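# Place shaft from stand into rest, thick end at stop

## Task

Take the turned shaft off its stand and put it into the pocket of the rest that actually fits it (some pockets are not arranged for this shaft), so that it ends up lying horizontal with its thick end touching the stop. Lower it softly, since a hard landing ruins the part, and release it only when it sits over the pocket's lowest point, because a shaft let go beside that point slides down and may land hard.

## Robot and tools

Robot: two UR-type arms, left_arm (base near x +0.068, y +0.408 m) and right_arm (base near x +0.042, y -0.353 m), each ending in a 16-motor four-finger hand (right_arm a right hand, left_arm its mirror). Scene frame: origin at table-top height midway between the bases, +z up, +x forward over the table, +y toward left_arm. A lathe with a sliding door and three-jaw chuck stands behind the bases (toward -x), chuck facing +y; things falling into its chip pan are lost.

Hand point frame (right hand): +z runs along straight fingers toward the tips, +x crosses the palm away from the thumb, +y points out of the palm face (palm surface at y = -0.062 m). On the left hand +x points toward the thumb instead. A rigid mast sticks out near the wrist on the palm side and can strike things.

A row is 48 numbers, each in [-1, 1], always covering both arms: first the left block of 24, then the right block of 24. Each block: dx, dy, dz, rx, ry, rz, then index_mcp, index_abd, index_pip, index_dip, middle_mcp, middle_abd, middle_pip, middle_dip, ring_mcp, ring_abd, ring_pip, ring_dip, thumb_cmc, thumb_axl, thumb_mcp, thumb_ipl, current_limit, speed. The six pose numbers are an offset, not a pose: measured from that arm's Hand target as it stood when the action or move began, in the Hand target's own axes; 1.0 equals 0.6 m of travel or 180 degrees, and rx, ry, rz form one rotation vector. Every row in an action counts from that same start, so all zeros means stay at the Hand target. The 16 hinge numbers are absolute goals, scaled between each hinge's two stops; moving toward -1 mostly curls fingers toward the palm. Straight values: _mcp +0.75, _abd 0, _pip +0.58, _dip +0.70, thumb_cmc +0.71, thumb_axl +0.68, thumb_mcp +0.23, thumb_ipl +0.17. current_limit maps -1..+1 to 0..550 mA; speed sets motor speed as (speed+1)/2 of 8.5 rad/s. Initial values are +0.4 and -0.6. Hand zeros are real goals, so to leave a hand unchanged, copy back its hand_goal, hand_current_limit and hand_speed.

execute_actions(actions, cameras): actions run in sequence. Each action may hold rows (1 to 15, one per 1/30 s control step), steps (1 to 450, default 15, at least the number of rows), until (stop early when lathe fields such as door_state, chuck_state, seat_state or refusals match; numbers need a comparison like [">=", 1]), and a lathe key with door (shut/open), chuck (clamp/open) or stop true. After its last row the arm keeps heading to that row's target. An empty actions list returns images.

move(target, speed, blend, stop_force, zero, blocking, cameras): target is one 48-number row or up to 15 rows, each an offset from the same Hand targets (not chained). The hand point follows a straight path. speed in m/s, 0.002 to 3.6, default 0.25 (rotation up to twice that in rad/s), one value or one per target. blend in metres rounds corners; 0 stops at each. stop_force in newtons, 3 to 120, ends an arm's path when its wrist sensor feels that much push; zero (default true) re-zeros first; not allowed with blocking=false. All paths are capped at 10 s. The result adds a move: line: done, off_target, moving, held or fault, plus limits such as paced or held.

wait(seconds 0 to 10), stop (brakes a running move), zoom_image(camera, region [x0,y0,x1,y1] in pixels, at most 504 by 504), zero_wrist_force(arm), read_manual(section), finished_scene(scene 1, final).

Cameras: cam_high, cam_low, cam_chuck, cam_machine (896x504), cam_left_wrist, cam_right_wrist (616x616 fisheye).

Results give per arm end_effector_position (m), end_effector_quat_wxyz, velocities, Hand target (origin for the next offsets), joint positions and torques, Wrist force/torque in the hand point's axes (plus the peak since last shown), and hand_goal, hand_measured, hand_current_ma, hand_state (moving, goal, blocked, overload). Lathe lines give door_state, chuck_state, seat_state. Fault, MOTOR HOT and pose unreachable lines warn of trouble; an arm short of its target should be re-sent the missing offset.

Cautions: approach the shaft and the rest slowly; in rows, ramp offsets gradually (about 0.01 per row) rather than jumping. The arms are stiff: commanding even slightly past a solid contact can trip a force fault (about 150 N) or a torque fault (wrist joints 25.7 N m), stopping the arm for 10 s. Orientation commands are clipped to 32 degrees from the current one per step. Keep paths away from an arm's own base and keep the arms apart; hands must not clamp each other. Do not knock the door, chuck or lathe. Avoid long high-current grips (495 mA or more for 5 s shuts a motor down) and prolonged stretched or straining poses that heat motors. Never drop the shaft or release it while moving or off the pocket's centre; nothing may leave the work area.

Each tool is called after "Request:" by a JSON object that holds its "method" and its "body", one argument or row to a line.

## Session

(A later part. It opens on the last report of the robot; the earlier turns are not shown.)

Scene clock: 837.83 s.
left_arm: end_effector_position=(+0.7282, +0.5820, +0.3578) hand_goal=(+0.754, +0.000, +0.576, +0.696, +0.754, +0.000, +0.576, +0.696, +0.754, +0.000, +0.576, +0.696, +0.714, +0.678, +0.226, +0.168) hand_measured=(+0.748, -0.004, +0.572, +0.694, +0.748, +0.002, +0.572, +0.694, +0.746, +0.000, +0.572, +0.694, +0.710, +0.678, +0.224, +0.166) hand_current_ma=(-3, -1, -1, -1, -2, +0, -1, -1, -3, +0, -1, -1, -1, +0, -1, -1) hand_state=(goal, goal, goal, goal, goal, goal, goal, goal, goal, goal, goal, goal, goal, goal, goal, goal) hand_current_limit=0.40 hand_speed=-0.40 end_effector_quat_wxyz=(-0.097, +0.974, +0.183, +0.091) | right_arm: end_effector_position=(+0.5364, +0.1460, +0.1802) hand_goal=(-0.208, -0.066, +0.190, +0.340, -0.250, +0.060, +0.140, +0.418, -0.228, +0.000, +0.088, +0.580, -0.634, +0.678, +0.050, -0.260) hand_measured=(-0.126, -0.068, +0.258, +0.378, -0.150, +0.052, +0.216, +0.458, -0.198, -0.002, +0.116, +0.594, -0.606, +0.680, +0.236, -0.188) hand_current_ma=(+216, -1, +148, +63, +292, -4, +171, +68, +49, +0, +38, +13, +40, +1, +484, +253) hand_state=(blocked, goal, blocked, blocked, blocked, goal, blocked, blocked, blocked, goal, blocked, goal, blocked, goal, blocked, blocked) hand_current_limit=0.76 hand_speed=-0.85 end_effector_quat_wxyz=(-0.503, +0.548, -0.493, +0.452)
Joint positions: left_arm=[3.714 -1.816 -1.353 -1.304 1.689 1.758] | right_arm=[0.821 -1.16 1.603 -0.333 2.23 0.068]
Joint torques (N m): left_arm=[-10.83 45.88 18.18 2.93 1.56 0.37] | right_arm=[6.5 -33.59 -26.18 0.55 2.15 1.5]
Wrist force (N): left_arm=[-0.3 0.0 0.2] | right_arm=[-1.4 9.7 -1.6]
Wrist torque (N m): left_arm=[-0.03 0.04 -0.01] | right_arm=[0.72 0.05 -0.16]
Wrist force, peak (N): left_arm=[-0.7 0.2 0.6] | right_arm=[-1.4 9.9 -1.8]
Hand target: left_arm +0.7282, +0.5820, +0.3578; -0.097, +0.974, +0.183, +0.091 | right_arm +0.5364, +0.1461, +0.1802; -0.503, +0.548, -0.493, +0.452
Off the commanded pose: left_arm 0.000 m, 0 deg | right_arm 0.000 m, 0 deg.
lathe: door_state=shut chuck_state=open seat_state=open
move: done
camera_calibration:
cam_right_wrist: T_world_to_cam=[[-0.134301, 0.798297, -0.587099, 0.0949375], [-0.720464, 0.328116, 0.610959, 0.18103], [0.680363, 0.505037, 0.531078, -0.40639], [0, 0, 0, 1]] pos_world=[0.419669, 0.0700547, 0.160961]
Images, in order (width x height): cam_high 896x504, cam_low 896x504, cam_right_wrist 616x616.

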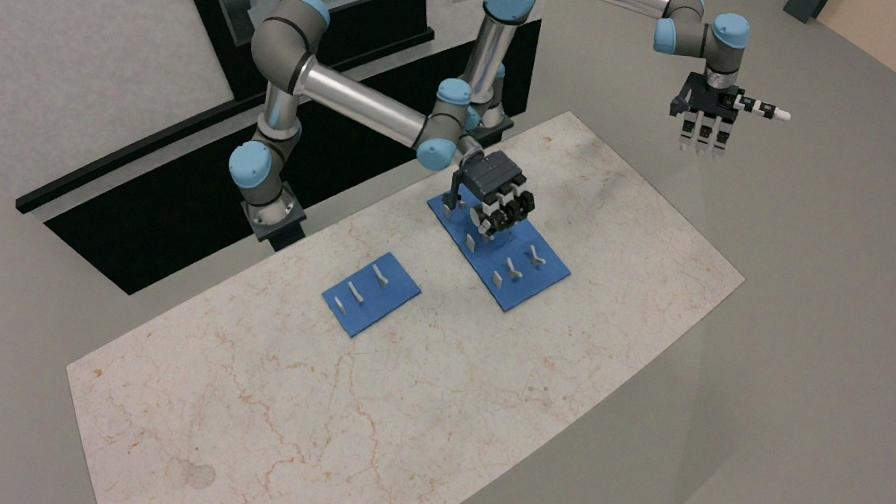

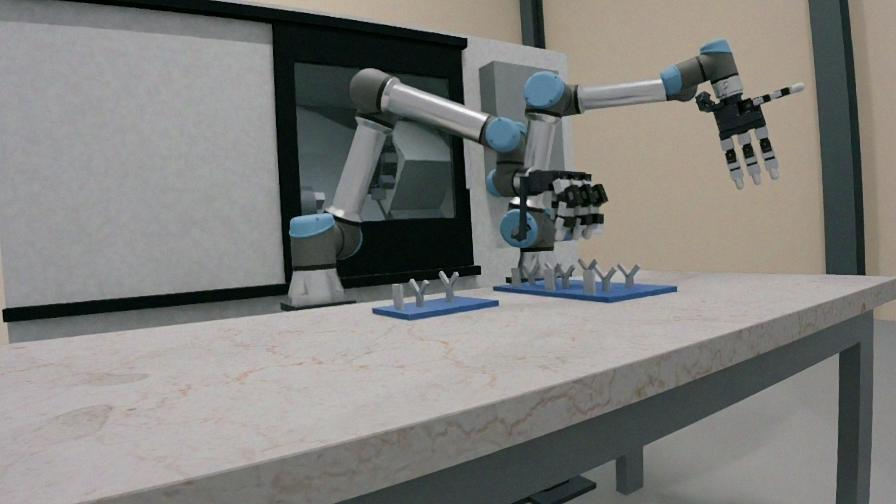

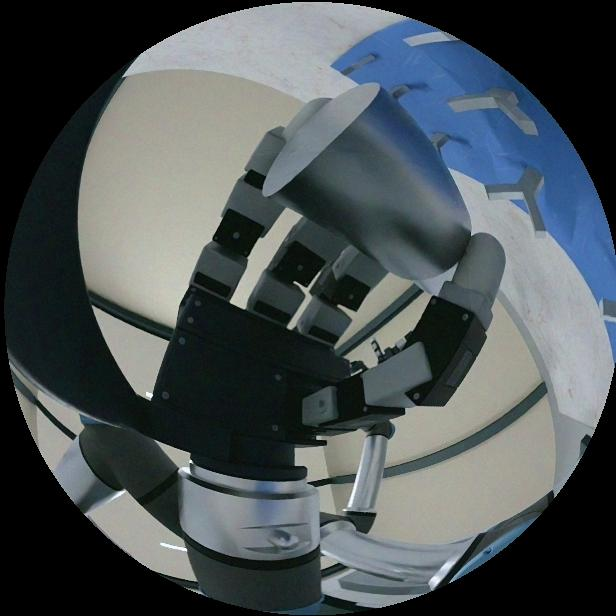

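Request:
{"method": "zoom_image", "body": {
  "camera": "cam_high",
  "region": [455, 190, 535, 250]
}}

Request:
{"method": "zoom_image", "body": {
  "camera": "cam_low",
  "region": [535, 205, 615, 300]
}}

Request:
{"method": "zoom_image", "body": {
  "camera": "cam_right_wrist",
  "region": [420, 60, 580, 260]
}}

Scaled by 6.300 from the camera's 896x504 image, which has a finer 1280x720 frame.

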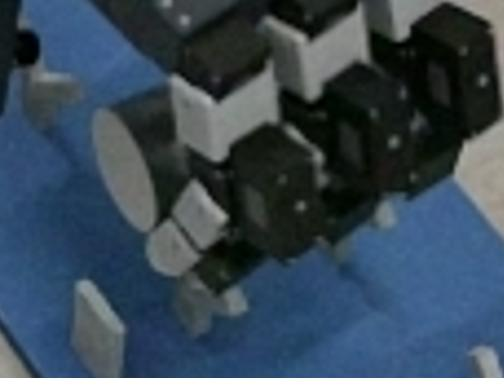

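Scaled by 5.305 from the camera's 896x504 image, which has a finer 1280x720 frame.

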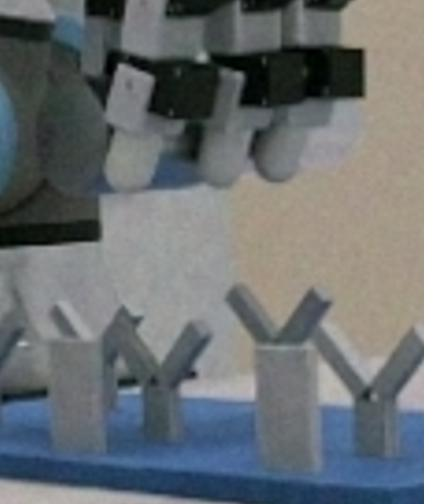

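Scaled by 2.520 from the camera's 616x616 image, which has a finer 880x880 frame.

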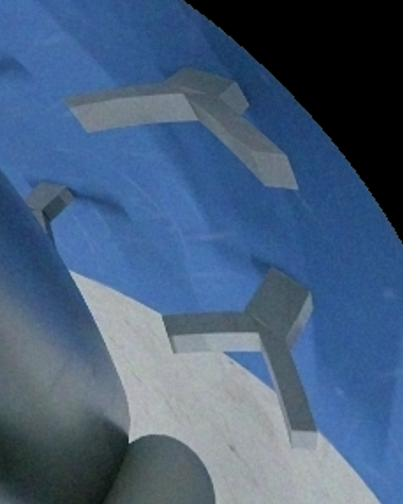

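Request:
{"method": "move", "body": {
  "target": [0,0,0,0,0,0, 0.754,0,0.576,0.696,0.754,0,0.576,0.696,0.754,0,0.576,0.696,0.714,0.678,0.226,0.168,0.4,-0.4, -0.0015,0.0918,0.006,0,-0.0111,-0.001, -0.209,-0.067,0.19,0.34,-0.251,0.06,0.14,0.418,-0.228,0,0.088,0.58,-0.634,0.678,0.05,-0.26,0.76,-0.85],
  "speed": 0.06,
  "cameras": ["cam_right_wrist","cam_low","cam_high"]
}}

Request:
{"method": "zoom_image", "body": {
  "camera": "cam_high",
  "region": [455, 190, 535, 250]
}}

Request:
{"method": "zoom_image", "body": {
  "camera": "cam_low",
  "region": [535, 225, 615, 305]
}}

Request:
{"method": "zoom_image", "body": {
  "camera": "cam_right_wrist",
  "region": [400, 40, 600, 240]
}}

Scene clock: 878.37 s.
left_arm: end_effector_position=(+0.7282, +0.5820, +0.3578) hand_goal=(+0.754, +0.000, +0.576, +0.696, +0.754, +0.000, +0.576, +0.696, +0.754, +0.000, +0.576, +0.696, +0.714, +0.678, +0.226, +0.168) hand_measured=(+0.748, -0.004, +0.572, +0.694, +0.748, +0.002, +0.572, +0.694, +0.746, +0.000, +0.572, +0.694, +0.710, +0.678, +0.224, +0.166) hand_current_ma=(-3, -1, -1, -1, -2, +0, -1, -1, -3, +0, -1, -1, -1, +0, -1, -1) hand_state=(goal, goal, goal, goal, goal, goal, goal, goal, goal, goal, goal, goal, goal, goal, goal, goal) hand_current_limit=0.40 hand_speed=-0.40 end_effector_quat_wxyz=(-0.097, +0.974, +0.183, +0.091) | right_arm: end_effector_position=(+0.5351, +0.1469, +0.1251) hand_goal=(-0.208, -0.066, +0.190, +0.340, -0.250, +0.060, +0.140, +0.418, -0.228, +0.000, +0.088, +0.580, -0.634, +0.678, +0.050, -0.260) hand_measured=(-0.126, -0.068, +0.258, +0.378, -0.150, +0.052, +0.216, +0.458, -0.198, -0.002, +0.116, +0.594, -0.606, +0.680, +0.236, -0.188) hand_current_ma=(+216, -1, +148, +63, +292, -4, +171, +67, +49, +0, +38, +13, +40, +1, +484, +253) hand_state=(blocked, goal, blocked, blocked, blocked, goal, blocked, blocked, blocked, goal, blocked, goal, blocked, goal, blocked, blocked) hand_current_limit=0.76 hand_speed=-0.85 end_effector_quat_wxyz=(-0.510, +0.557, -0.483, +0.443)
Joint positions: left_arm=[3.714 -1.816 -1.353 -1.304 1.689 1.758] | right_arm=[0.81 -1.109 1.686 -0.471 2.185 0.062]
Joint torques (N m): left_arm=[-10.65 46.27 18.52 2.93 1.54 0.36] | right_arm=[-7.94 -34.48 -14.51 -4.75 -1.39 -1.23]
Wrist force (N): left_arm=[-0.3 0.2 0.6] | right_arm=[-1.4 9.5 -1.6]
Wrist torque (N m): left_arm=[-0.03 0.05 -0.01] | right_arm=[0.71 0.04 -0.06]
Wrist force, peak (N): left_arm=[-0.5 0.1 1.0] | right_arm=[-1.5 10.2 -1.4]
Hand target: left_arm +0.7282, +0.5820, +0.3578; -0.097, +0.974, +0.183, +0.091 | right_arm +0.5351, +0.1469, +0.1250; -0.510, +0.557, -0.483, +0.443
Off the commanded pose: left_arm 0.000 m, 0 deg | right_arm 0.000 m, 0 deg.
lathe: door_state=shut chuck_state=open seat_state=open
move: done
camera_calibration:
cam_right_wrist: T_world_to_cam=[[-0.162024, 0.793096, -0.587152, 0.077413], [-0.7314, 0.302909, 0.610983, 0.223037], [0.662422, 0.528437, 0.530992, -0.370588], [0, 0, 0, 1]] pos_world=[0.421158, 0.0668767, 0.105961]
Images, in order (width x height): cam_high 896x504, cam_low 896x504, cam_right_wrist 616x616.

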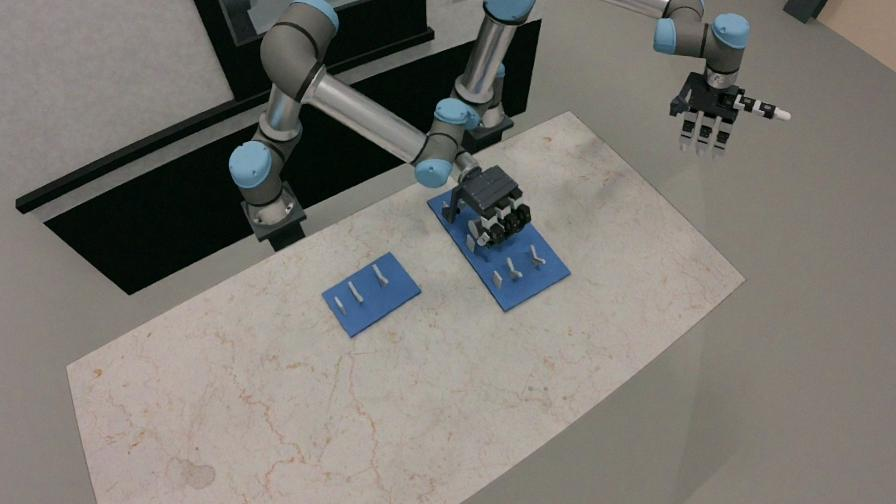

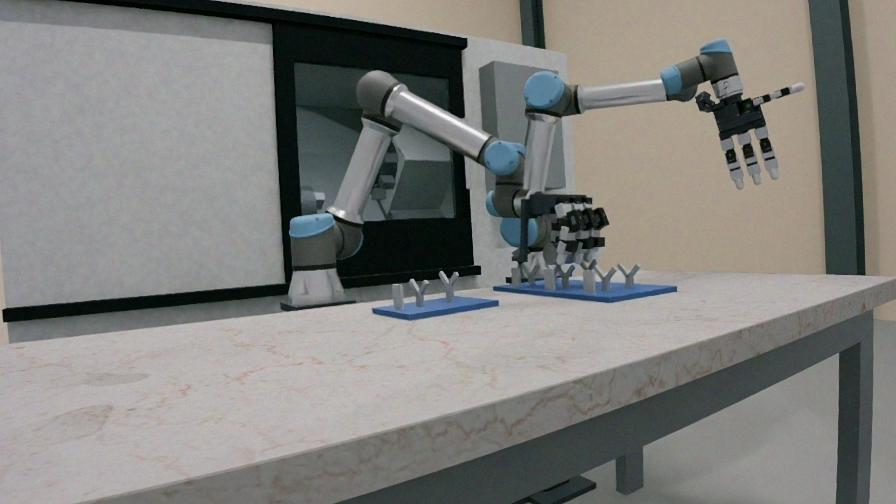

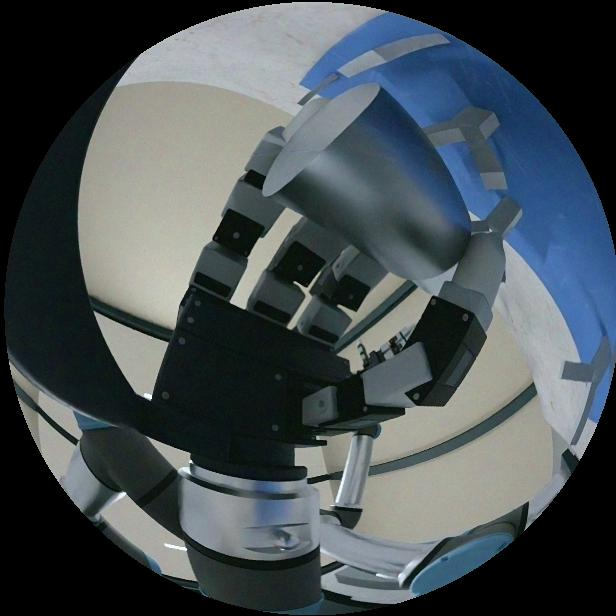

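Scaled by 6.300 from the camera's 896x504 image, which has a finer 1280x720 frame.

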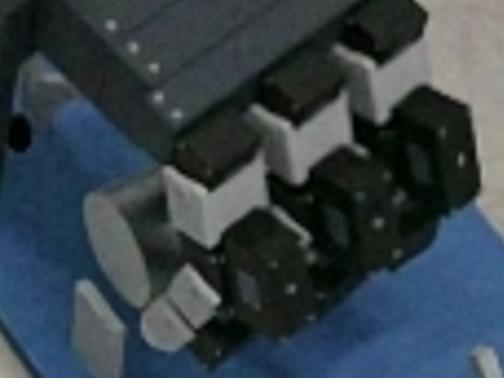

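Scaled by 6.300 from the camera's 896x504 image, which has a finer 1280x720 frame.

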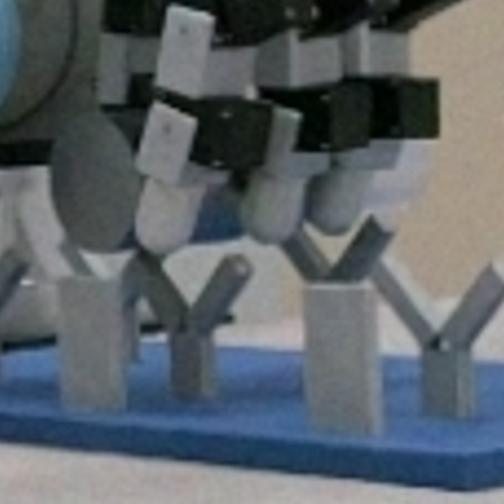

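Scaled by 2.520 from the camera's 616x616 image, which has a finer 880x880 frame.

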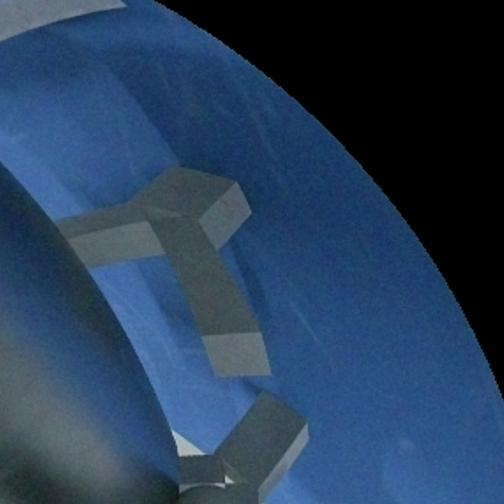

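Request:
{"method": "move", "body": {
  "target": [0,0,0,0,0,0, 0.754,0,0.576,0.696,0.754,0,0.576,0.696,0.754,0,0.576,0.696,0.714,0.678,0.226,0.168,0.4,-0.4, -0.0001,0.0283,0.0016,0,0,0, -0.209,-0.067,0.19,0.34,-0.251,0.06,0.14,0.418,-0.228,0,0.088,0.58,-0.634,0.678,0.05,-0.26,0.76,-0.85],
  "speed": 0.01,
  "stop_force": 3,
  "cameras": ["cam_right_wrist","cam_low","cam_high"]
}}

Request:
{"method": "zoom_image", "body": {
  "camera": "cam_high",
  "region": [455, 190, 535, 250]
}}

Request:
{"method": "zoom_image", "body": {
  "camera": "cam_low",
  "region": [535, 225, 615, 305]
}}

Request:
{"method": "zoom_image", "body": {
  "camera": "cam_right_wrist",
  "region": [250, 0, 616, 366]
}}

Scene clock: 931.77 s.
left_arm: end_effector_position=(+0.7282, +0.5820, +0.3578) hand_goal=(+0.754, +0.000, +0.576, +0.696, +0.754, +0.000, +0.576, +0.696, +0.754, +0.000, +0.576, +0.696, +0.714, +0.678, +0.226, +0.168) hand_measured=(+0.748, -0.004, +0.572, +0.694, +0.748, +0.002, +0.572, +0.694, +0.746, +0.000, +0.572, +0.694, +0.710, +0.678, +0.224, +0.166) hand_current_ma=(-3, -1, -1, -1, -2, +0, -1, -1, -3, +0, -1, -1, -1, +0, -1, -1) hand_state=(goal, goal, goal, goal, goal, goal, goal, goal, goal, goal, goal, goal, goal, goal, goal, goal) hand_current_limit=0.40 hand_speed=-0.40 end_effector_quat_wxyz=(-0.097, +0.974, +0.183, +0.091) | right_arm: end_effector_position=(+0.5346, +0.1469, +0.1101) hand_goal=(-0.208, -0.066, +0.190, +0.340, -0.250, +0.060, +0.140, +0.418, -0.228, +0.000, +0.088, +0.580, -0.634, +0.678, +0.050, -0.260) hand_measured=(-0.126, -0.062, +0.258, +0.378, -0.150, +0.070, +0.216, +0.458, -0.196, +0.004, +0.116, +0.594, -0.604, +0.680, +0.236, -0.188) hand_current_ma=(+216, +2, +147, +61, +292, +6, +171, +67, +52, +2, +38, +13, +45, +1, +484, +253) hand_state=(blocked, goal, blocked, blocked, blocked, goal, blocked, blocked, blocked, goal, blocked, goal, blocked, goal, blocked, blocked) hand_current_limit=0.76 hand_speed=-0.85 end_effector_quat_wxyz=(-0.510, +0.557, -0.483, +0.443)
Joint positions: left_arm=[3.714 -1.816 -1.353 -1.304 1.689 1.758] | right_arm=[0.811 -1.089 1.701 -0.506 2.186 0.062]
Joint torques (N m): left_arm=[-10.48 45.75 18.65 2.91 1.54 0.42] | right_arm=[1.59 -59.25 -24.5 1.01 0.77 0.42]
Wrist force (N): left_arm=[0.0 -0.1 0.5] | right_arm=[-3.8 9.3 -0.2]
Wrist torque (N m): left_arm=[-0.05 0.00 0.03] | right_arm=[0.77 0.01 0.02]
Wrist force, peak (N): left_arm=[-0.3 0.3 1.1] | right_arm=[-3.9 9.4 -0.4]
Hand target: left_arm +0.7282, +0.5820, +0.3578; -0.097, +0.974, +0.183, +0.091 | right_arm +0.5346, +0.1469, +0.1101; -0.510, +0.557, -0.483, +0.443 (not the last commanded pose)
Off the commanded pose: left_arm 0.000 m, 0 deg | right_arm 0.002 m, 0 deg.
lathe: door_state=shut chuck_state=open seat_state=open
move: contact (right_arm)
camera_calibration:
cam_right_wrist: T_world_to_cam=[[-0.162134, 0.793079, -0.587145, 0.0685716], [-0.731406, 0.30283, 0.611014, 0.231841], [0.662388, 0.528507, 0.530964, -0.36228], [0, 0, 0, 1]] pos_world=[0.420658, 0.0668765, 0.0909609]
Images, in order (width x height): cam_high 896x504, cam_low 896x504, cam_right_wrist 616x616.

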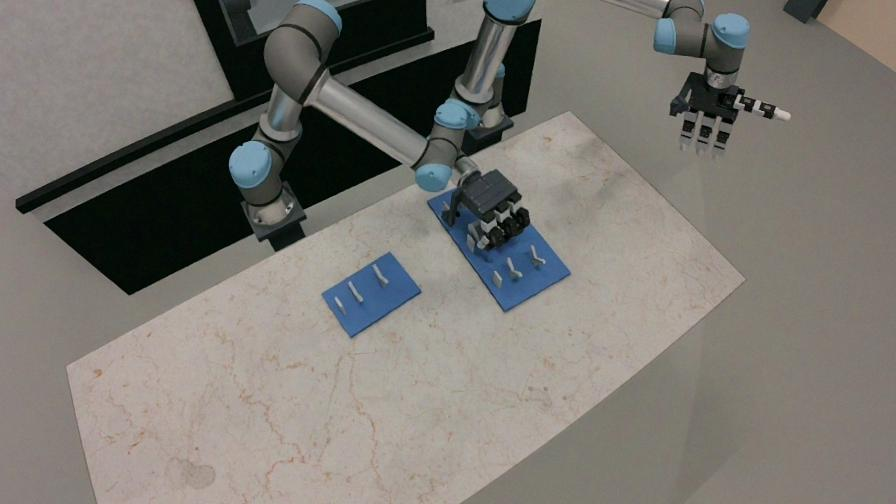

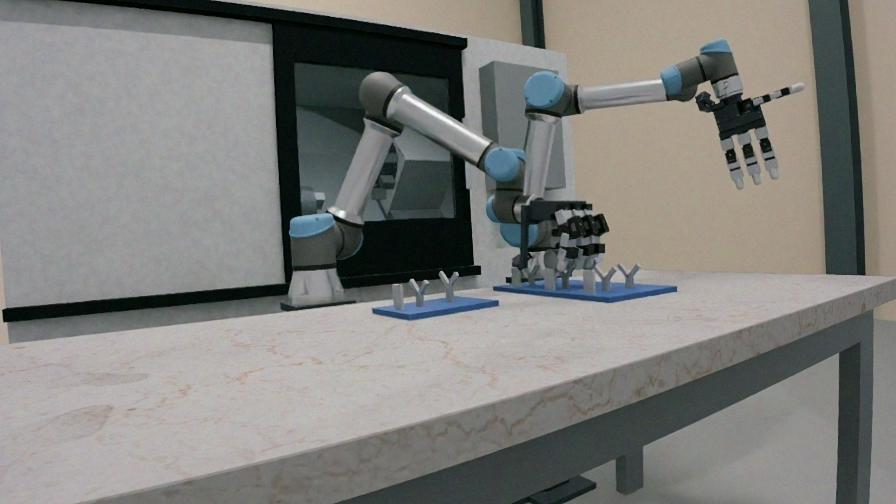

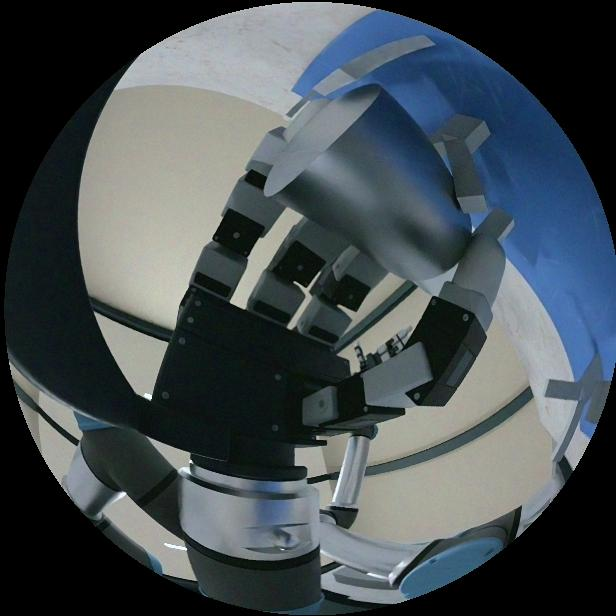

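Scaled by 6.300 from the camera's 896x504 image, which has a finer 1280x720 frame.

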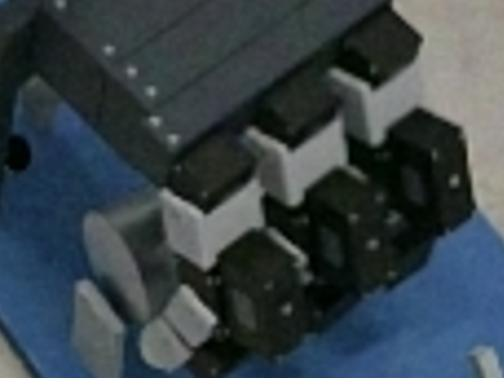

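Scaled by 6.300 from the camera's 896x504 image, which has a finer 1280x720 frame.

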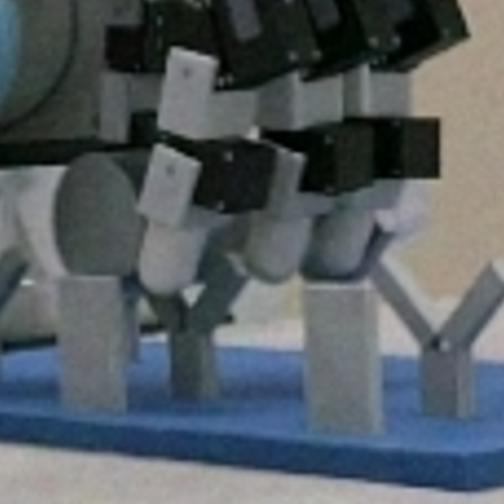

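Scaled by 1.377 from the camera's 616x616 image, which has a finer 880x880 frame.

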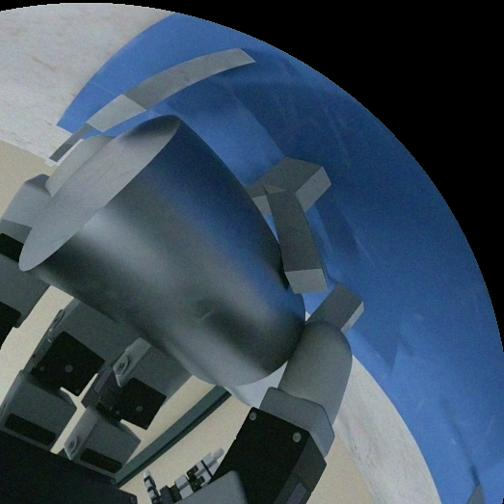

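Request:
{"method": "move", "body": {
  "target": [0,0,0,0,0,0, 0.754,0,0.576,0.696,0.754,0,0.576,0.696,0.754,0,0.576,0.696,0.714,0.678,0.226,0.168,0.4,-0.4, -0.0052,-0.01,0.0002,0,0,0, -0.209,-0.067,0.19,0.34,-0.251,0.06,0.14,0.418,-0.228,0,0.088,0.58,-0.634,0.678,0.05,-0.26,0.76,-0.85],
  "speed": 0.02
}}

Request:
{"method": "move", "body": {
  "target": [0,0,0,0,0,0, 0.754,0,0.576,0.696,0.754,0,0.576,0.696,0.754,0,0.576,0.696,0.714,0.678,0.226,0.168,0.4,-0.4, 0,0.0182,0.0016,0,0,0, -0.209,-0.067,0.19,0.34,-0.251,0.06,0.14,0.418,-0.228,0,0.088,0.58,-0.634,0.678,0.05,-0.26,0.76,-0.85],
  "speed": 0.008,
  "stop_force": 3,
  "cameras": ["cam_right_wrist","cam_low","cam_high"]
}}

Request:
{"method": "zoom_image", "body": {
  "camera": "cam_high",
  "region": [455, 190, 535, 250]
}}

Request:
{"method": "zoom_image", "body": {
  "camera": "cam_low",
  "region": [535, 225, 615, 305]
}}

Request:
{"method": "zoom_image", "body": {
  "camera": "cam_right_wrist",
  "region": [250, 0, 616, 366]
}}

Scene clock: 978.10 s.
left_arm: end_effector_position=(+0.7282, +0.5820, +0.3578) hand_goal=(+0.754, +0.000, +0.576, +0.696, +0.754, +0.000, +0.576, +0.696, +0.754, +0.000, +0.576, +0.696, +0.714, +0.678, +0.226, +0.168) hand_measured=(+0.748, -0.004, +0.572, +0.694, +0.748, +0.002, +0.572, +0.694, +0.746, +0.000, +0.572, +0.694, +0.710, +0.678, +0.224, +0.166) hand_current_ma=(-3, -1, -1, -1, -2, +0, -1, -1, -3, +0, -1, -1, -1, +0, -1, -1) hand_state=(goal, goal, goal, goal, goal, goal, goal, goal, goal, goal, goal, goal, goal, goal, goal, goal) hand_current_limit=0.40 hand_speed=-0.40 end_effector_quat_wxyz=(-0.097, +0.974, +0.183, +0.091) | right_arm: end_effector_position=(+0.5348, +0.1500, +0.1160) hand_goal=(-0.208, -0.066, +0.190, +0.340, -0.250, +0.060, +0.140, +0.418, -0.228, +0.000, +0.088, +0.580, -0.634, +0.678, +0.050, -0.260) hand_measured=(-0.126, -0.068, +0.258, +0.378, -0.150, +0.062, +0.216, +0.458, -0.200, -0.002, +0.116, +0.594, -0.604, +0.680, +0.236, -0.188) hand_current_ma=(+216, -1, +147, +61, +292, +0, +171, +65, +42, +0, +38, +13, +45, +1, +484, +253) hand_state=(blocked, goal, blocked, blocked, blocked, goal, blocked, blocked, blocked, goal, blocked, goal, blocked, goal, blocked, blocked) hand_current_limit=0.76 hand_speed=-0.85 end_effector_quat_wxyz=(-0.510, +0.557, -0.483, +0.443)
Joint positions: left_arm=[3.714 -1.816 -1.353 -1.304 1.689 1.758] | right_arm=[0.815 -1.092 1.687 -0.488 2.19 0.062]
Joint torques (N m): left_arm=[-10.68 45.46 18.37 2.88 1.57 0.45] | right_arm=[7.24 -60.27 -25.26 0.49 1.77 1.55]
Wrist force (N): left_arm=[-0.2 -0.1 0.3] | right_arm=[-1.4 9.3 -1.8]
Wrist torque (N m): left_arm=[-0.05 0.02 0.01] | right_arm=[0.68 0.04 -0.16]
Wrist force, peak (N): left_arm=[-0.9 -0.7 0.0] | right_arm=[-4.0 9.9 -0.5]
Hand target: left_arm +0.7282, +0.5820, +0.3578; -0.097, +0.974, +0.183, +0.091 | right_arm +0.5348, +0.1500, +0.1160; -0.510, +0.557, -0.483, +0.443
Off the commanded pose: left_arm 0.000 m, 0 deg | right_arm 0.000 m, 0 deg.
lathe: door_state=shut chuck_state=open seat_state=open
move: done

Scene clock: 980.13 s.
left_arm: end_effector_position=(+0.7282, +0.5820, +0.3578) hand_goal=(+0.754, +0.000, +0.576, +0.696, +0.754, +0.000, +0.576, +0.696, +0.754, +0.000, +0.576, +0.696, +0.714, +0.678, +0.226, +0.168) hand_measured=(+0.748, -0.004, +0.572, +0.694, +0.748, +0.002, +0.572, +0.694, +0.746, +0.000, +0.572, +0.694, +0.710, +0.678, +0.224, +0.166) hand_current_ma=(-3, -1, -1, -1, -2, +0, -1, -1, -3, +0, -1, -1, -1, +0, -1, -1) hand_state=(goal, goal, goal, goal, goal, goal, goal, goal, goal, goal, goal, goal, goal, goal, goal, goal) hand_current_limit=0.40 hand_speed=-0.40 end_effector_quat_wxyz=(-0.097, +0.974, +0.183, +0.091) | right_arm: end_effector_position=(+0.5348, +0.1500, +0.1103) hand_goal=(-0.208, -0.066, +0.190, +0.340, -0.250, +0.060, +0.140, +0.418, -0.228, +0.000, +0.088, +0.580, -0.634, +0.678, +0.050, -0.260) hand_measured=(-0.126, -0.070, +0.258, +0.378, -0.150, +0.062, +0.216, +0.456, -0.200, -0.002, +0.116, +0.594, -0.604, +0.678, +0.236, -0.188) hand_current_ma=(+216, -1, +147, +61, +292, +0, +171, +64, +43, -1, +38, +13, +45, +0, +484, +253) hand_state=(blocked, goal, blocked, blocked, blocked, goal, blocked, blocked, blocked, goal, blocked, goal, blocked, goal, blocked, blocked) hand_current_limit=0.76 hand_speed=-0.85 end_effector_quat_wxyz=(-0.510, +0.557, -0.483, +0.443)
Joint positions: left_arm=[3.714 -1.816 -1.353 -1.304 1.689 1.758] | right_arm=[0.815 -1.084 1.692 -0.501 2.19 0.062]
Joint torques (N m): left_arm=[-10.95 45.39 18.79 2.96 1.61 0.42] | right_arm=[7.03 -59.42 -25.26 0.46 1.75 0.33]
Wrist force (N): left_arm=[-0.4 0.1 0.4] | right_arm=[-1.0 8.4 -0.9]
Wrist torque (N m): left_arm=[-0.02 0.05 -0.02] | right_arm=[0.69 -0.06 -0.15]
Wrist force, peak (N): left_arm=[-0.7 0.2 0.7] | right_arm=[-1.3 9.6 -1.8]
Hand target: left_arm +0.7282, +0.5820, +0.3578; -0.097, +0.974, +0.183, +0.091 | right_arm +0.5348, +0.1500, +0.1103; -0.510, +0.557, -0.483, +0.443 (not the last commanded pose)
Off the commanded pose: left_arm 0.000 m, 0 deg | right_arm 0.005 m, 0 deg.
lathe: door_state=shut chuck_state=open seat_state=open
move: contact (right_arm)
camera_calibration:
cam_right_wrist: T_world_to_cam=[[-0.162134, 0.793079, -0.587145, 0.0661836], [-0.731406, 0.30283, 0.611014, 0.230896], [0.662388, 0.528507, 0.530964, -0.36421], [0, 0, 0, 1]] pos_world=[0.420858, 0.0700765, 0.0911609]
Images, in order (width x height): cam_high 896x504, cam_low 896x504, cam_right_wrist 616x616.

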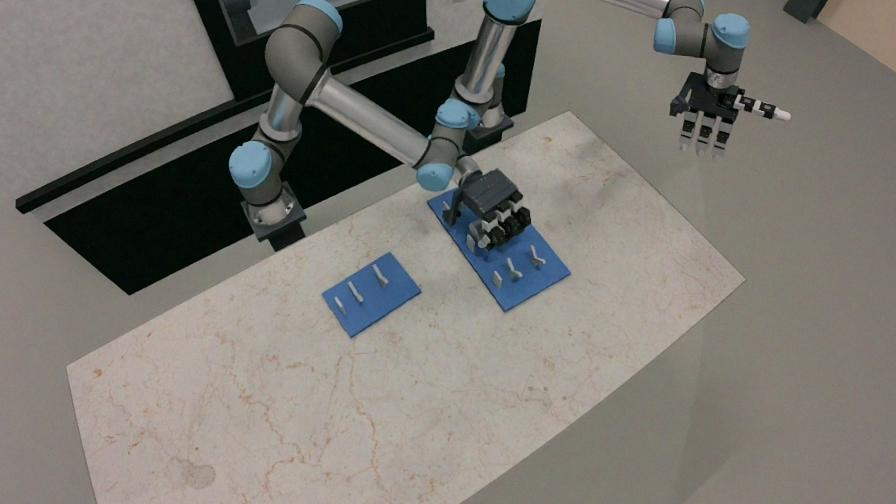

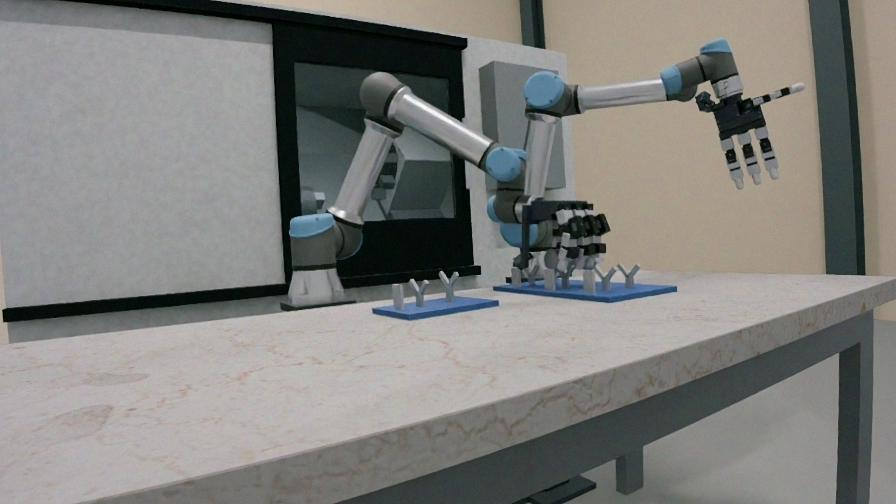

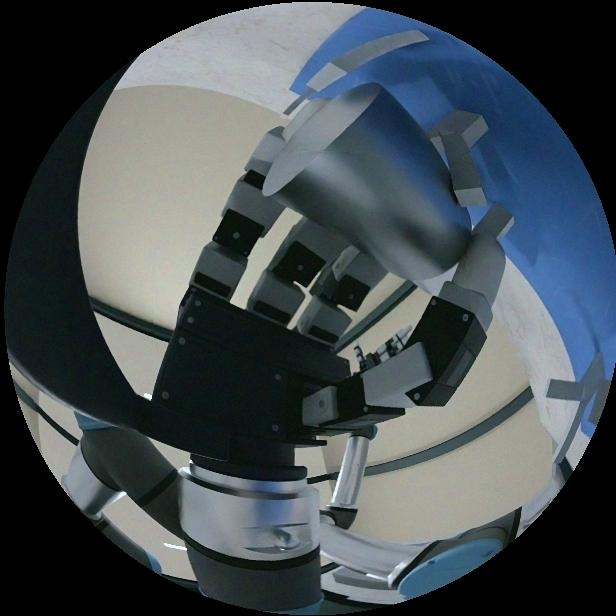

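Scaled by 6.300 from the camera's 896x504 image, which has a finer 1280x720 frame.

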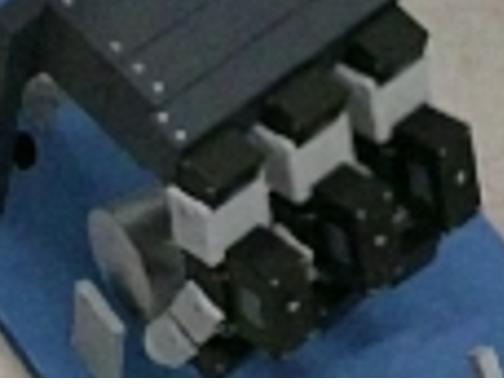

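Scaled by 6.300 from the camera's 896x504 image, which has a finer 1280x720 frame.

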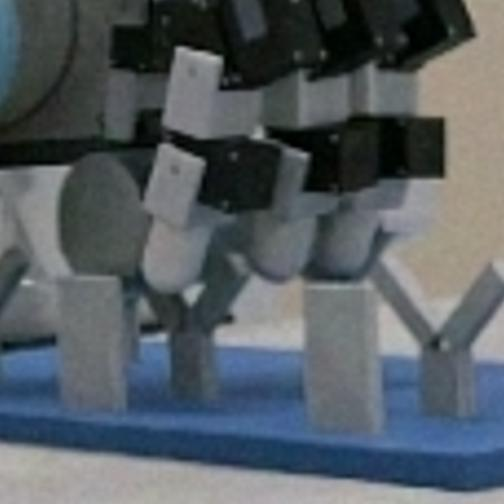

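Scaled by 1.377 from the camera's 616x616 image, which has a finer 880x880 frame.

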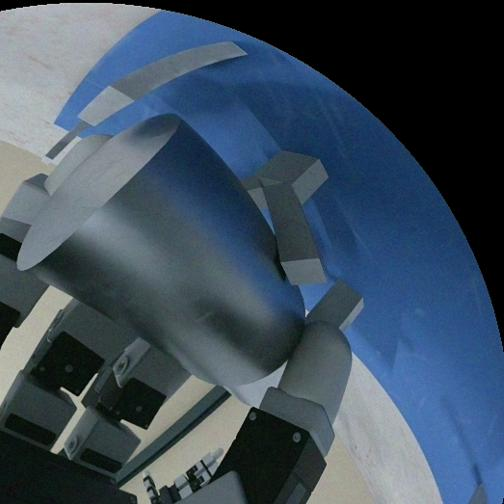

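Request:
{"method": "move", "body": {
  "target": [0,0,0,0,0,0, 0.754,0,0.576,0.696,0.754,0,0.576,0.696,0.754,0,0.576,0.696,0.714,0.678,0.226,0.168,0.4,-0.4, 0.0007,-0.0036,0.003,0,0,0, -0.209,-0.067,0.19,0.34,-0.251,0.06,0.14,0.418,-0.228,0,0.088,0.58,-0.634,0.678,0.05,-0.26,0.76,-0.85],
  "speed": 0.02
}}

Request:
{"method": "move", "body": {
  "target": [0,0,0,0,0,0, 0.754,0,0.576,0.696,0.754,0,0.576,0.696,0.754,0,0.576,0.696,0.714,0.678,0.226,0.168,0.4,-0.4, 0,0.0149,0.0013,0,0,0, -0.209,-0.067,0.19,0.34,-0.251,0.06,0.14,0.418,-0.228,0,0.088,0.58,-0.634,0.678,0.05,-0.26,0.76,-0.85],
  "speed": 0.006,
  "stop_force": 3
}}

Scene clock: 1008.43 s.
left_arm: end_effector_position=(+0.7282, +0.5820, +0.3578) hand_goal=(+0.754, +0.000, +0.576, +0.696, +0.754, +0.000, +0.576, +0.696, +0.754, +0.000, +0.576, +0.696, +0.714, +0.678, +0.226, +0.168) hand_measured=(+0.748, -0.004, +0.572, +0.694, +0.748, +0.002, +0.572, +0.694, +0.746, +0.000, +0.572, +0.694, +0.710, +0.678, +0.224, +0.166) hand_current_ma=(-3, -1, -1, -1, -2, +0, -1, -1, -3, +0, -1, -1, -1, +0, -1, -1) hand_state=(goal, goal, goal, goal, goal, goal, goal, goal, goal, goal, goal, goal, goal, goal, goal, goal) hand_current_limit=0.40 hand_speed=-0.40 end_effector_quat_wxyz=(-0.097, +0.974, +0.183, +0.091) | right_arm: end_effector_position=(+0.5368, +0.1499, +0.1122) hand_goal=(-0.208, -0.066, +0.190, +0.340, -0.250, +0.060, +0.140, +0.418, -0.228, +0.000, +0.088, +0.580, -0.634, +0.678, +0.050, -0.260) hand_measured=(-0.126, -0.070, +0.258, +0.378, -0.150, +0.060, +0.216, +0.456, -0.200, -0.002, +0.116, +0.594, -0.604, +0.678, +0.236, -0.188) hand_current_ma=(+216, -1, +147, +61, +292, +0, +171, +64, +42, -1, +38, +13, +45, +0, +484, +253) hand_state=(blocked, goal, blocked, blocked, blocked, goal, blocked, blocked, blocked, goal, blocked, goal, blocked, goal, blocked, blocked) hand_current_limit=0.76 hand_speed=-0.85 end_effector_quat_wxyz=(-0.510, +0.557, -0.483, +0.443)
Joint positions: left_arm=[3.714 -1.816 -1.353 -1.304 1.689 1.758] | right_arm=[0.812 -1.085 1.687 -0.496 2.187 0.062]
Joint torques (N m): left_arm=[-10.64 45.64 18.81 2.98 1.54 0.39] | right_arm=[-7.14 -59.67 -25.65 0.32 -1.48 -1.27]
Wrist force (N): left_arm=[-0.3 0.1 0.0] | right_arm=[-1.5 9.3 -2.1]
Wrist torque (N m): left_arm=[0.01 0.03 -0.01] | right_arm=[0.68 0.03 -0.11]
Wrist force, peak (N): left_arm=[-0.2 0.3 1.1] | right_arm=[-1.3 9.6 -2.0]
Hand target: left_arm +0.7282, +0.5820, +0.3578; -0.097, +0.974, +0.183, +0.091 | right_arm +0.5369, +0.1499, +0.1123; -0.510, +0.557, -0.483, +0.443
Off the commanded pose: left_arm 0.000 m, 0 deg | right_arm 0.000 m, 0 deg.
lathe: door_state=shut chuck_state=open seat_state=open
move: done

Scene clock: 1010.13 s.
left_arm: end_effector_position=(+0.7282, +0.5820, +0.3578) hand_goal=(+0.754, +0.000, +0.576, +0.696, +0.754, +0.000, +0.576, +0.696, +0.754, +0.000, +0.576, +0.696, +0.714, +0.678, +0.226, +0.168) hand_measured=(+0.748, -0.004, +0.572, +0.694, +0.748, +0.002, +0.572, +0.694, +0.746, +0.000, +0.572, +0.694, +0.710, +0.678, +0.224, +0.166) hand_current_ma=(-3, -1, -1, -1, -2, +0, -1, -1, -3, +0, -1, -1, -1, +0, -1, -1) hand_state=(goal, goal, goal, goal, goal, goal, goal, goal, goal, goal, goal, goal, goal, goal, goal, goal) hand_current_limit=0.40 hand_speed=-0.40 end_effector_quat_wxyz=(-0.097, +0.974, +0.183, +0.091) | right_arm: end_effector_position=(+0.5369, +0.1499, +0.1098) hand_goal=(-0.208, -0.066, +0.190, +0.340, -0.250, +0.060, +0.140, +0.418, -0.228, +0.000, +0.088, +0.580, -0.634, +0.678, +0.050, -0.260) hand_measured=(-0.126, -0.070, +0.254, +0.368, -0.150, +0.060, +0.212, +0.456, -0.198, -0.002, +0.116, +0.594, -0.604, +0.678, +0.236, -0.188) hand_current_ma=(+216, -2, +131, +41, +290, +0, +163, +59, +46, -1, +38, +13, +45, +0, +484, +253) hand_state=(blocked, goal, blocked, blocked, blocked, goal, blocked, blocked, blocked, goal, blocked, goal, blocked, goal, blocked, blocked) hand_current_limit=0.76 hand_speed=-0.85 end_effector_quat_wxyz=(-0.510, +0.557, -0.483, +0.443)
Joint positions: left_arm=[3.714 -1.816 -1.353 -1.304 1.689 1.758] | right_arm=[0.812 -1.081 1.689 -0.501 2.187 0.062]
Joint torques (N m): left_arm=[-10.93 45.98 18.36 2.99 1.6 0.41] | right_arm=[-5.64 -59.39 -25.38 0.34 -1.07 -1.12]
Wrist force (N): left_arm=[-0.3 0.2 0.6] | right_arm=[-2.1 8.6 -2.9]
Wrist torque (N m): left_arm=[-0.04 0.04 -0.01] | right_arm=[0.67 0.01 -0.03]
Wrist force, peak (N): left_arm=[-0.7 -0.1 0.6] | right_arm=[-1.7 9.5 -2.0]
Hand target: left_arm +0.7282, +0.5820, +0.3578; -0.097, +0.974, +0.183, +0.091 | right_arm +0.5369, +0.1499, +0.1098; -0.510, +0.557, -0.483, +0.443 (not the last commanded pose)
Off the commanded pose: left_arm 0.000 m, 0 deg | right_arm 0.006 m, 0 deg.
lathe: door_state=shut chuck_state=open seat_state=open
move: contact (right_arm)

Request:
{"method": "move", "body": {
  "target": [0,0,0,0,0,0, 0.754,0,0.576,0.696,0.754,0,0.576,0.696,0.754,0,0.576,0.696,0.714,0.678,0.226,0.168,0.4,-0.4, -0.0019,-0.0048,-0.002,0,-0.0083,-0.0007, -0.209,-0.067,0.19,0.34,-0.251,0.06,0.14,0.418,-0.228,0,0.088,0.58,-0.634,0.678,0.05,-0.26,0.76,-0.85],
  "speed": 0.02
}}

Request:
{"method": "move", "body": {
  "target": [0,0,0,0,0,0, 0.754,0,0.576,0.696,0.754,0,0.576,0.696,0.754,0,0.576,0.696,0.714,0.678,0.226,0.168,0.4,-0.4, 0,0.0166,0.0015,0,0,0, -0.209,-0.067,0.19,0.34,-0.251,0.06,0.14,0.418,-0.228,0,0.088,0.58,-0.634,0.678,0.05,-0.26,0.76,-0.85],
  "speed": 0.006,
  "stop_force": 3
}}

Scene clock: 1046.60 s.
left_arm: end_effector_position=(+0.7282, +0.5820, +0.3578) hand_goal=(+0.754, +0.000, +0.576, +0.696, +0.754, +0.000, +0.576, +0.696, +0.754, +0.000, +0.576, +0.696, +0.714, +0.678, +0.226, +0.168) hand_measured=(+0.748, -0.004, +0.572, +0.694, +0.748, +0.002, +0.572, +0.694, +0.746, +0.000, +0.572, +0.694, +0.710, +0.678, +0.224, +0.166) hand_current_ma=(-3, -1, -1, -1, -2, +0, -1, -1, -3, +0, -1, -1, -1, +0, -1, -1) hand_state=(goal, goal, goal, goal, goal, goal, goal, goal, goal, goal, goal, goal, goal, goal, goal, goal) hand_current_limit=0.40 hand_speed=-0.40 end_effector_quat_wxyz=(-0.097, +0.974, +0.183, +0.091) | right_arm: end_effector_position=(+0.5358, +0.1509, +0.1128) hand_goal=(-0.208, -0.066, +0.190, +0.340, -0.250, +0.060, +0.140, +0.418, -0.228, +0.000, +0.088, +0.580, -0.634, +0.678, +0.050, -0.260) hand_measured=(-0.126, -0.072, +0.254, +0.368, -0.150, +0.060, +0.212, +0.456, -0.198, -0.002, +0.116, +0.594, -0.604, +0.678, +0.236, -0.188) hand_current_ma=(+216, -3, +131, +41, +290, +0, +163, +59, +46, -1, +38, +13, +45, +0, +484, +253) hand_state=(blocked, goal, blocked, blocked, blocked, goal, blocked, blocked, blocked, goal, blocked, goal, blocked, goal, blocked, blocked) hand_current_limit=0.76 hand_speed=-0.85 end_effector_quat_wxyz=(-0.516, +0.563, -0.476, +0.436)
Joint positions: left_arm=[3.714 -1.816 -1.353 -1.304 1.689 1.758] | right_arm=[0.805 -1.093 1.699 -0.502 2.154 0.058]
Joint torques (N m): left_arm=[-10.77 45.8 18.93 2.98 1.52 0.35] | right_arm=[-7.23 -60.18 -13.17 -4.76 -1.55 -1.26]
Wrist force (N): left_arm=[-0.3 -0.1 0.3] | right_arm=[-1.3 9.4 -1.8]
Wrist torque (N m): left_arm=[-0.04 0.03 -0.01] | right_arm=[0.70 0.04 -0.06]
Wrist force, peak (N): left_arm=[-0.7 0.2 0.8] | right_arm=[-1.5 9.7 -1.8]
Hand target: left_arm +0.7282, +0.5820, +0.3578; -0.097, +0.974, +0.183, +0.091 | right_arm +0.5358, +0.1509, +0.1128; -0.516, +0.563, -0.476, +0.436
Off the commanded pose: left_arm 0.000 m, 0 deg | right_arm 0.000 m, 0 deg.
lathe: door_state=shut chuck_state=open seat_state=open
move: done

Scene clock: 1048.47 s.
left_arm: end_effector_position=(+0.7282, +0.5820, +0.3578) hand_goal=(+0.754, +0.000, +0.576, +0.696, +0.754, +0.000, +0.576, +0.696, +0.754, +0.000, +0.576, +0.696, +0.714, +0.678, +0.226, +0.168) hand_measured=(+0.748, -0.004, +0.572, +0.694, +0.748, +0.002, +0.572, +0.694, +0.746, +0.000, +0.572, +0.694, +0.710, +0.678, +0.224, +0.166) hand_current_ma=(-3, -1, -1, -1, -2, +0, -1, -1, -3, +0, -1, -1, -1, +0, -1, -1) hand_state=(goal, goal, goal, goal, goal, goal, goal, goal, goal, goal, goal, goal, goal, goal, goal, goal) hand_current_limit=0.40 hand_speed=-0.40 end_effector_quat_wxyz=(-0.097, +0.974, +0.183, +0.091) | right_arm: end_effector_position=(+0.5358, +0.1509, +0.1094) hand_goal=(-0.208, -0.066, +0.190, +0.340, -0.250, +0.060, +0.140, +0.418, -0.228, +0.000, +0.088, +0.580, -0.634, +0.678, +0.050, -0.260) hand_measured=(-0.126, -0.072, +0.254, +0.370, -0.150, +0.060, +0.212, +0.456, -0.198, -0.002, +0.116, +0.594, -0.604, +0.678, +0.236, -0.188) hand_current_ma=(+216, -3, +131, +42, +290, +0, +163, +59, +46, -1, +38, +13, +45, +0, +484, +253) hand_state=(blocked, goal, blocked, blocked, blocked, goal, blocked, blocked, blocked, goal, blocked, goal, blocked, goal, blocked, blocked) hand_current_limit=0.76 hand_speed=-0.85 end_effector_quat_wxyz=(-0.516, +0.563, -0.476, +0.436)
Joint positions: left_arm=[3.714 -1.816 -1.353 -1.304 1.689 1.758] | right_arm=[0.805 -1.089 1.703 -0.51 2.154 0.058]
Joint torques (N m): left_arm=[-10.47 45.93 18.78 2.89 1.65 0.45] | right_arm=[-5.8 -58.82 -24.17 0.86 -1.18 -1.17]
Wrist force (N): left_arm=[-0.2 0.0 -0.1] | right_arm=[-1.7 8.6 -0.3]
Wrist torque (N m): left_arm=[0.00 0.02 0.00] | right_arm=[0.74 0.03 -0.08]
Wrist force, peak (N): left_arm=[-0.8 0.0 0.7] | right_arm=[-1.4 9.7 -1.7]
Hand target: left_arm +0.7282, +0.5820, +0.3578; -0.097, +0.974, +0.183, +0.091 | right_arm +0.5358, +0.1509, +0.1094; -0.516, +0.563, -0.476, +0.436 (not the last commanded pose)
Off the commanded pose: left_arm 0.000 m, 0 deg | right_arm 0.007 m, 0 deg.
lathe: door_state=shut chuck_state=open seat_state=open
move: contact (right_arm)


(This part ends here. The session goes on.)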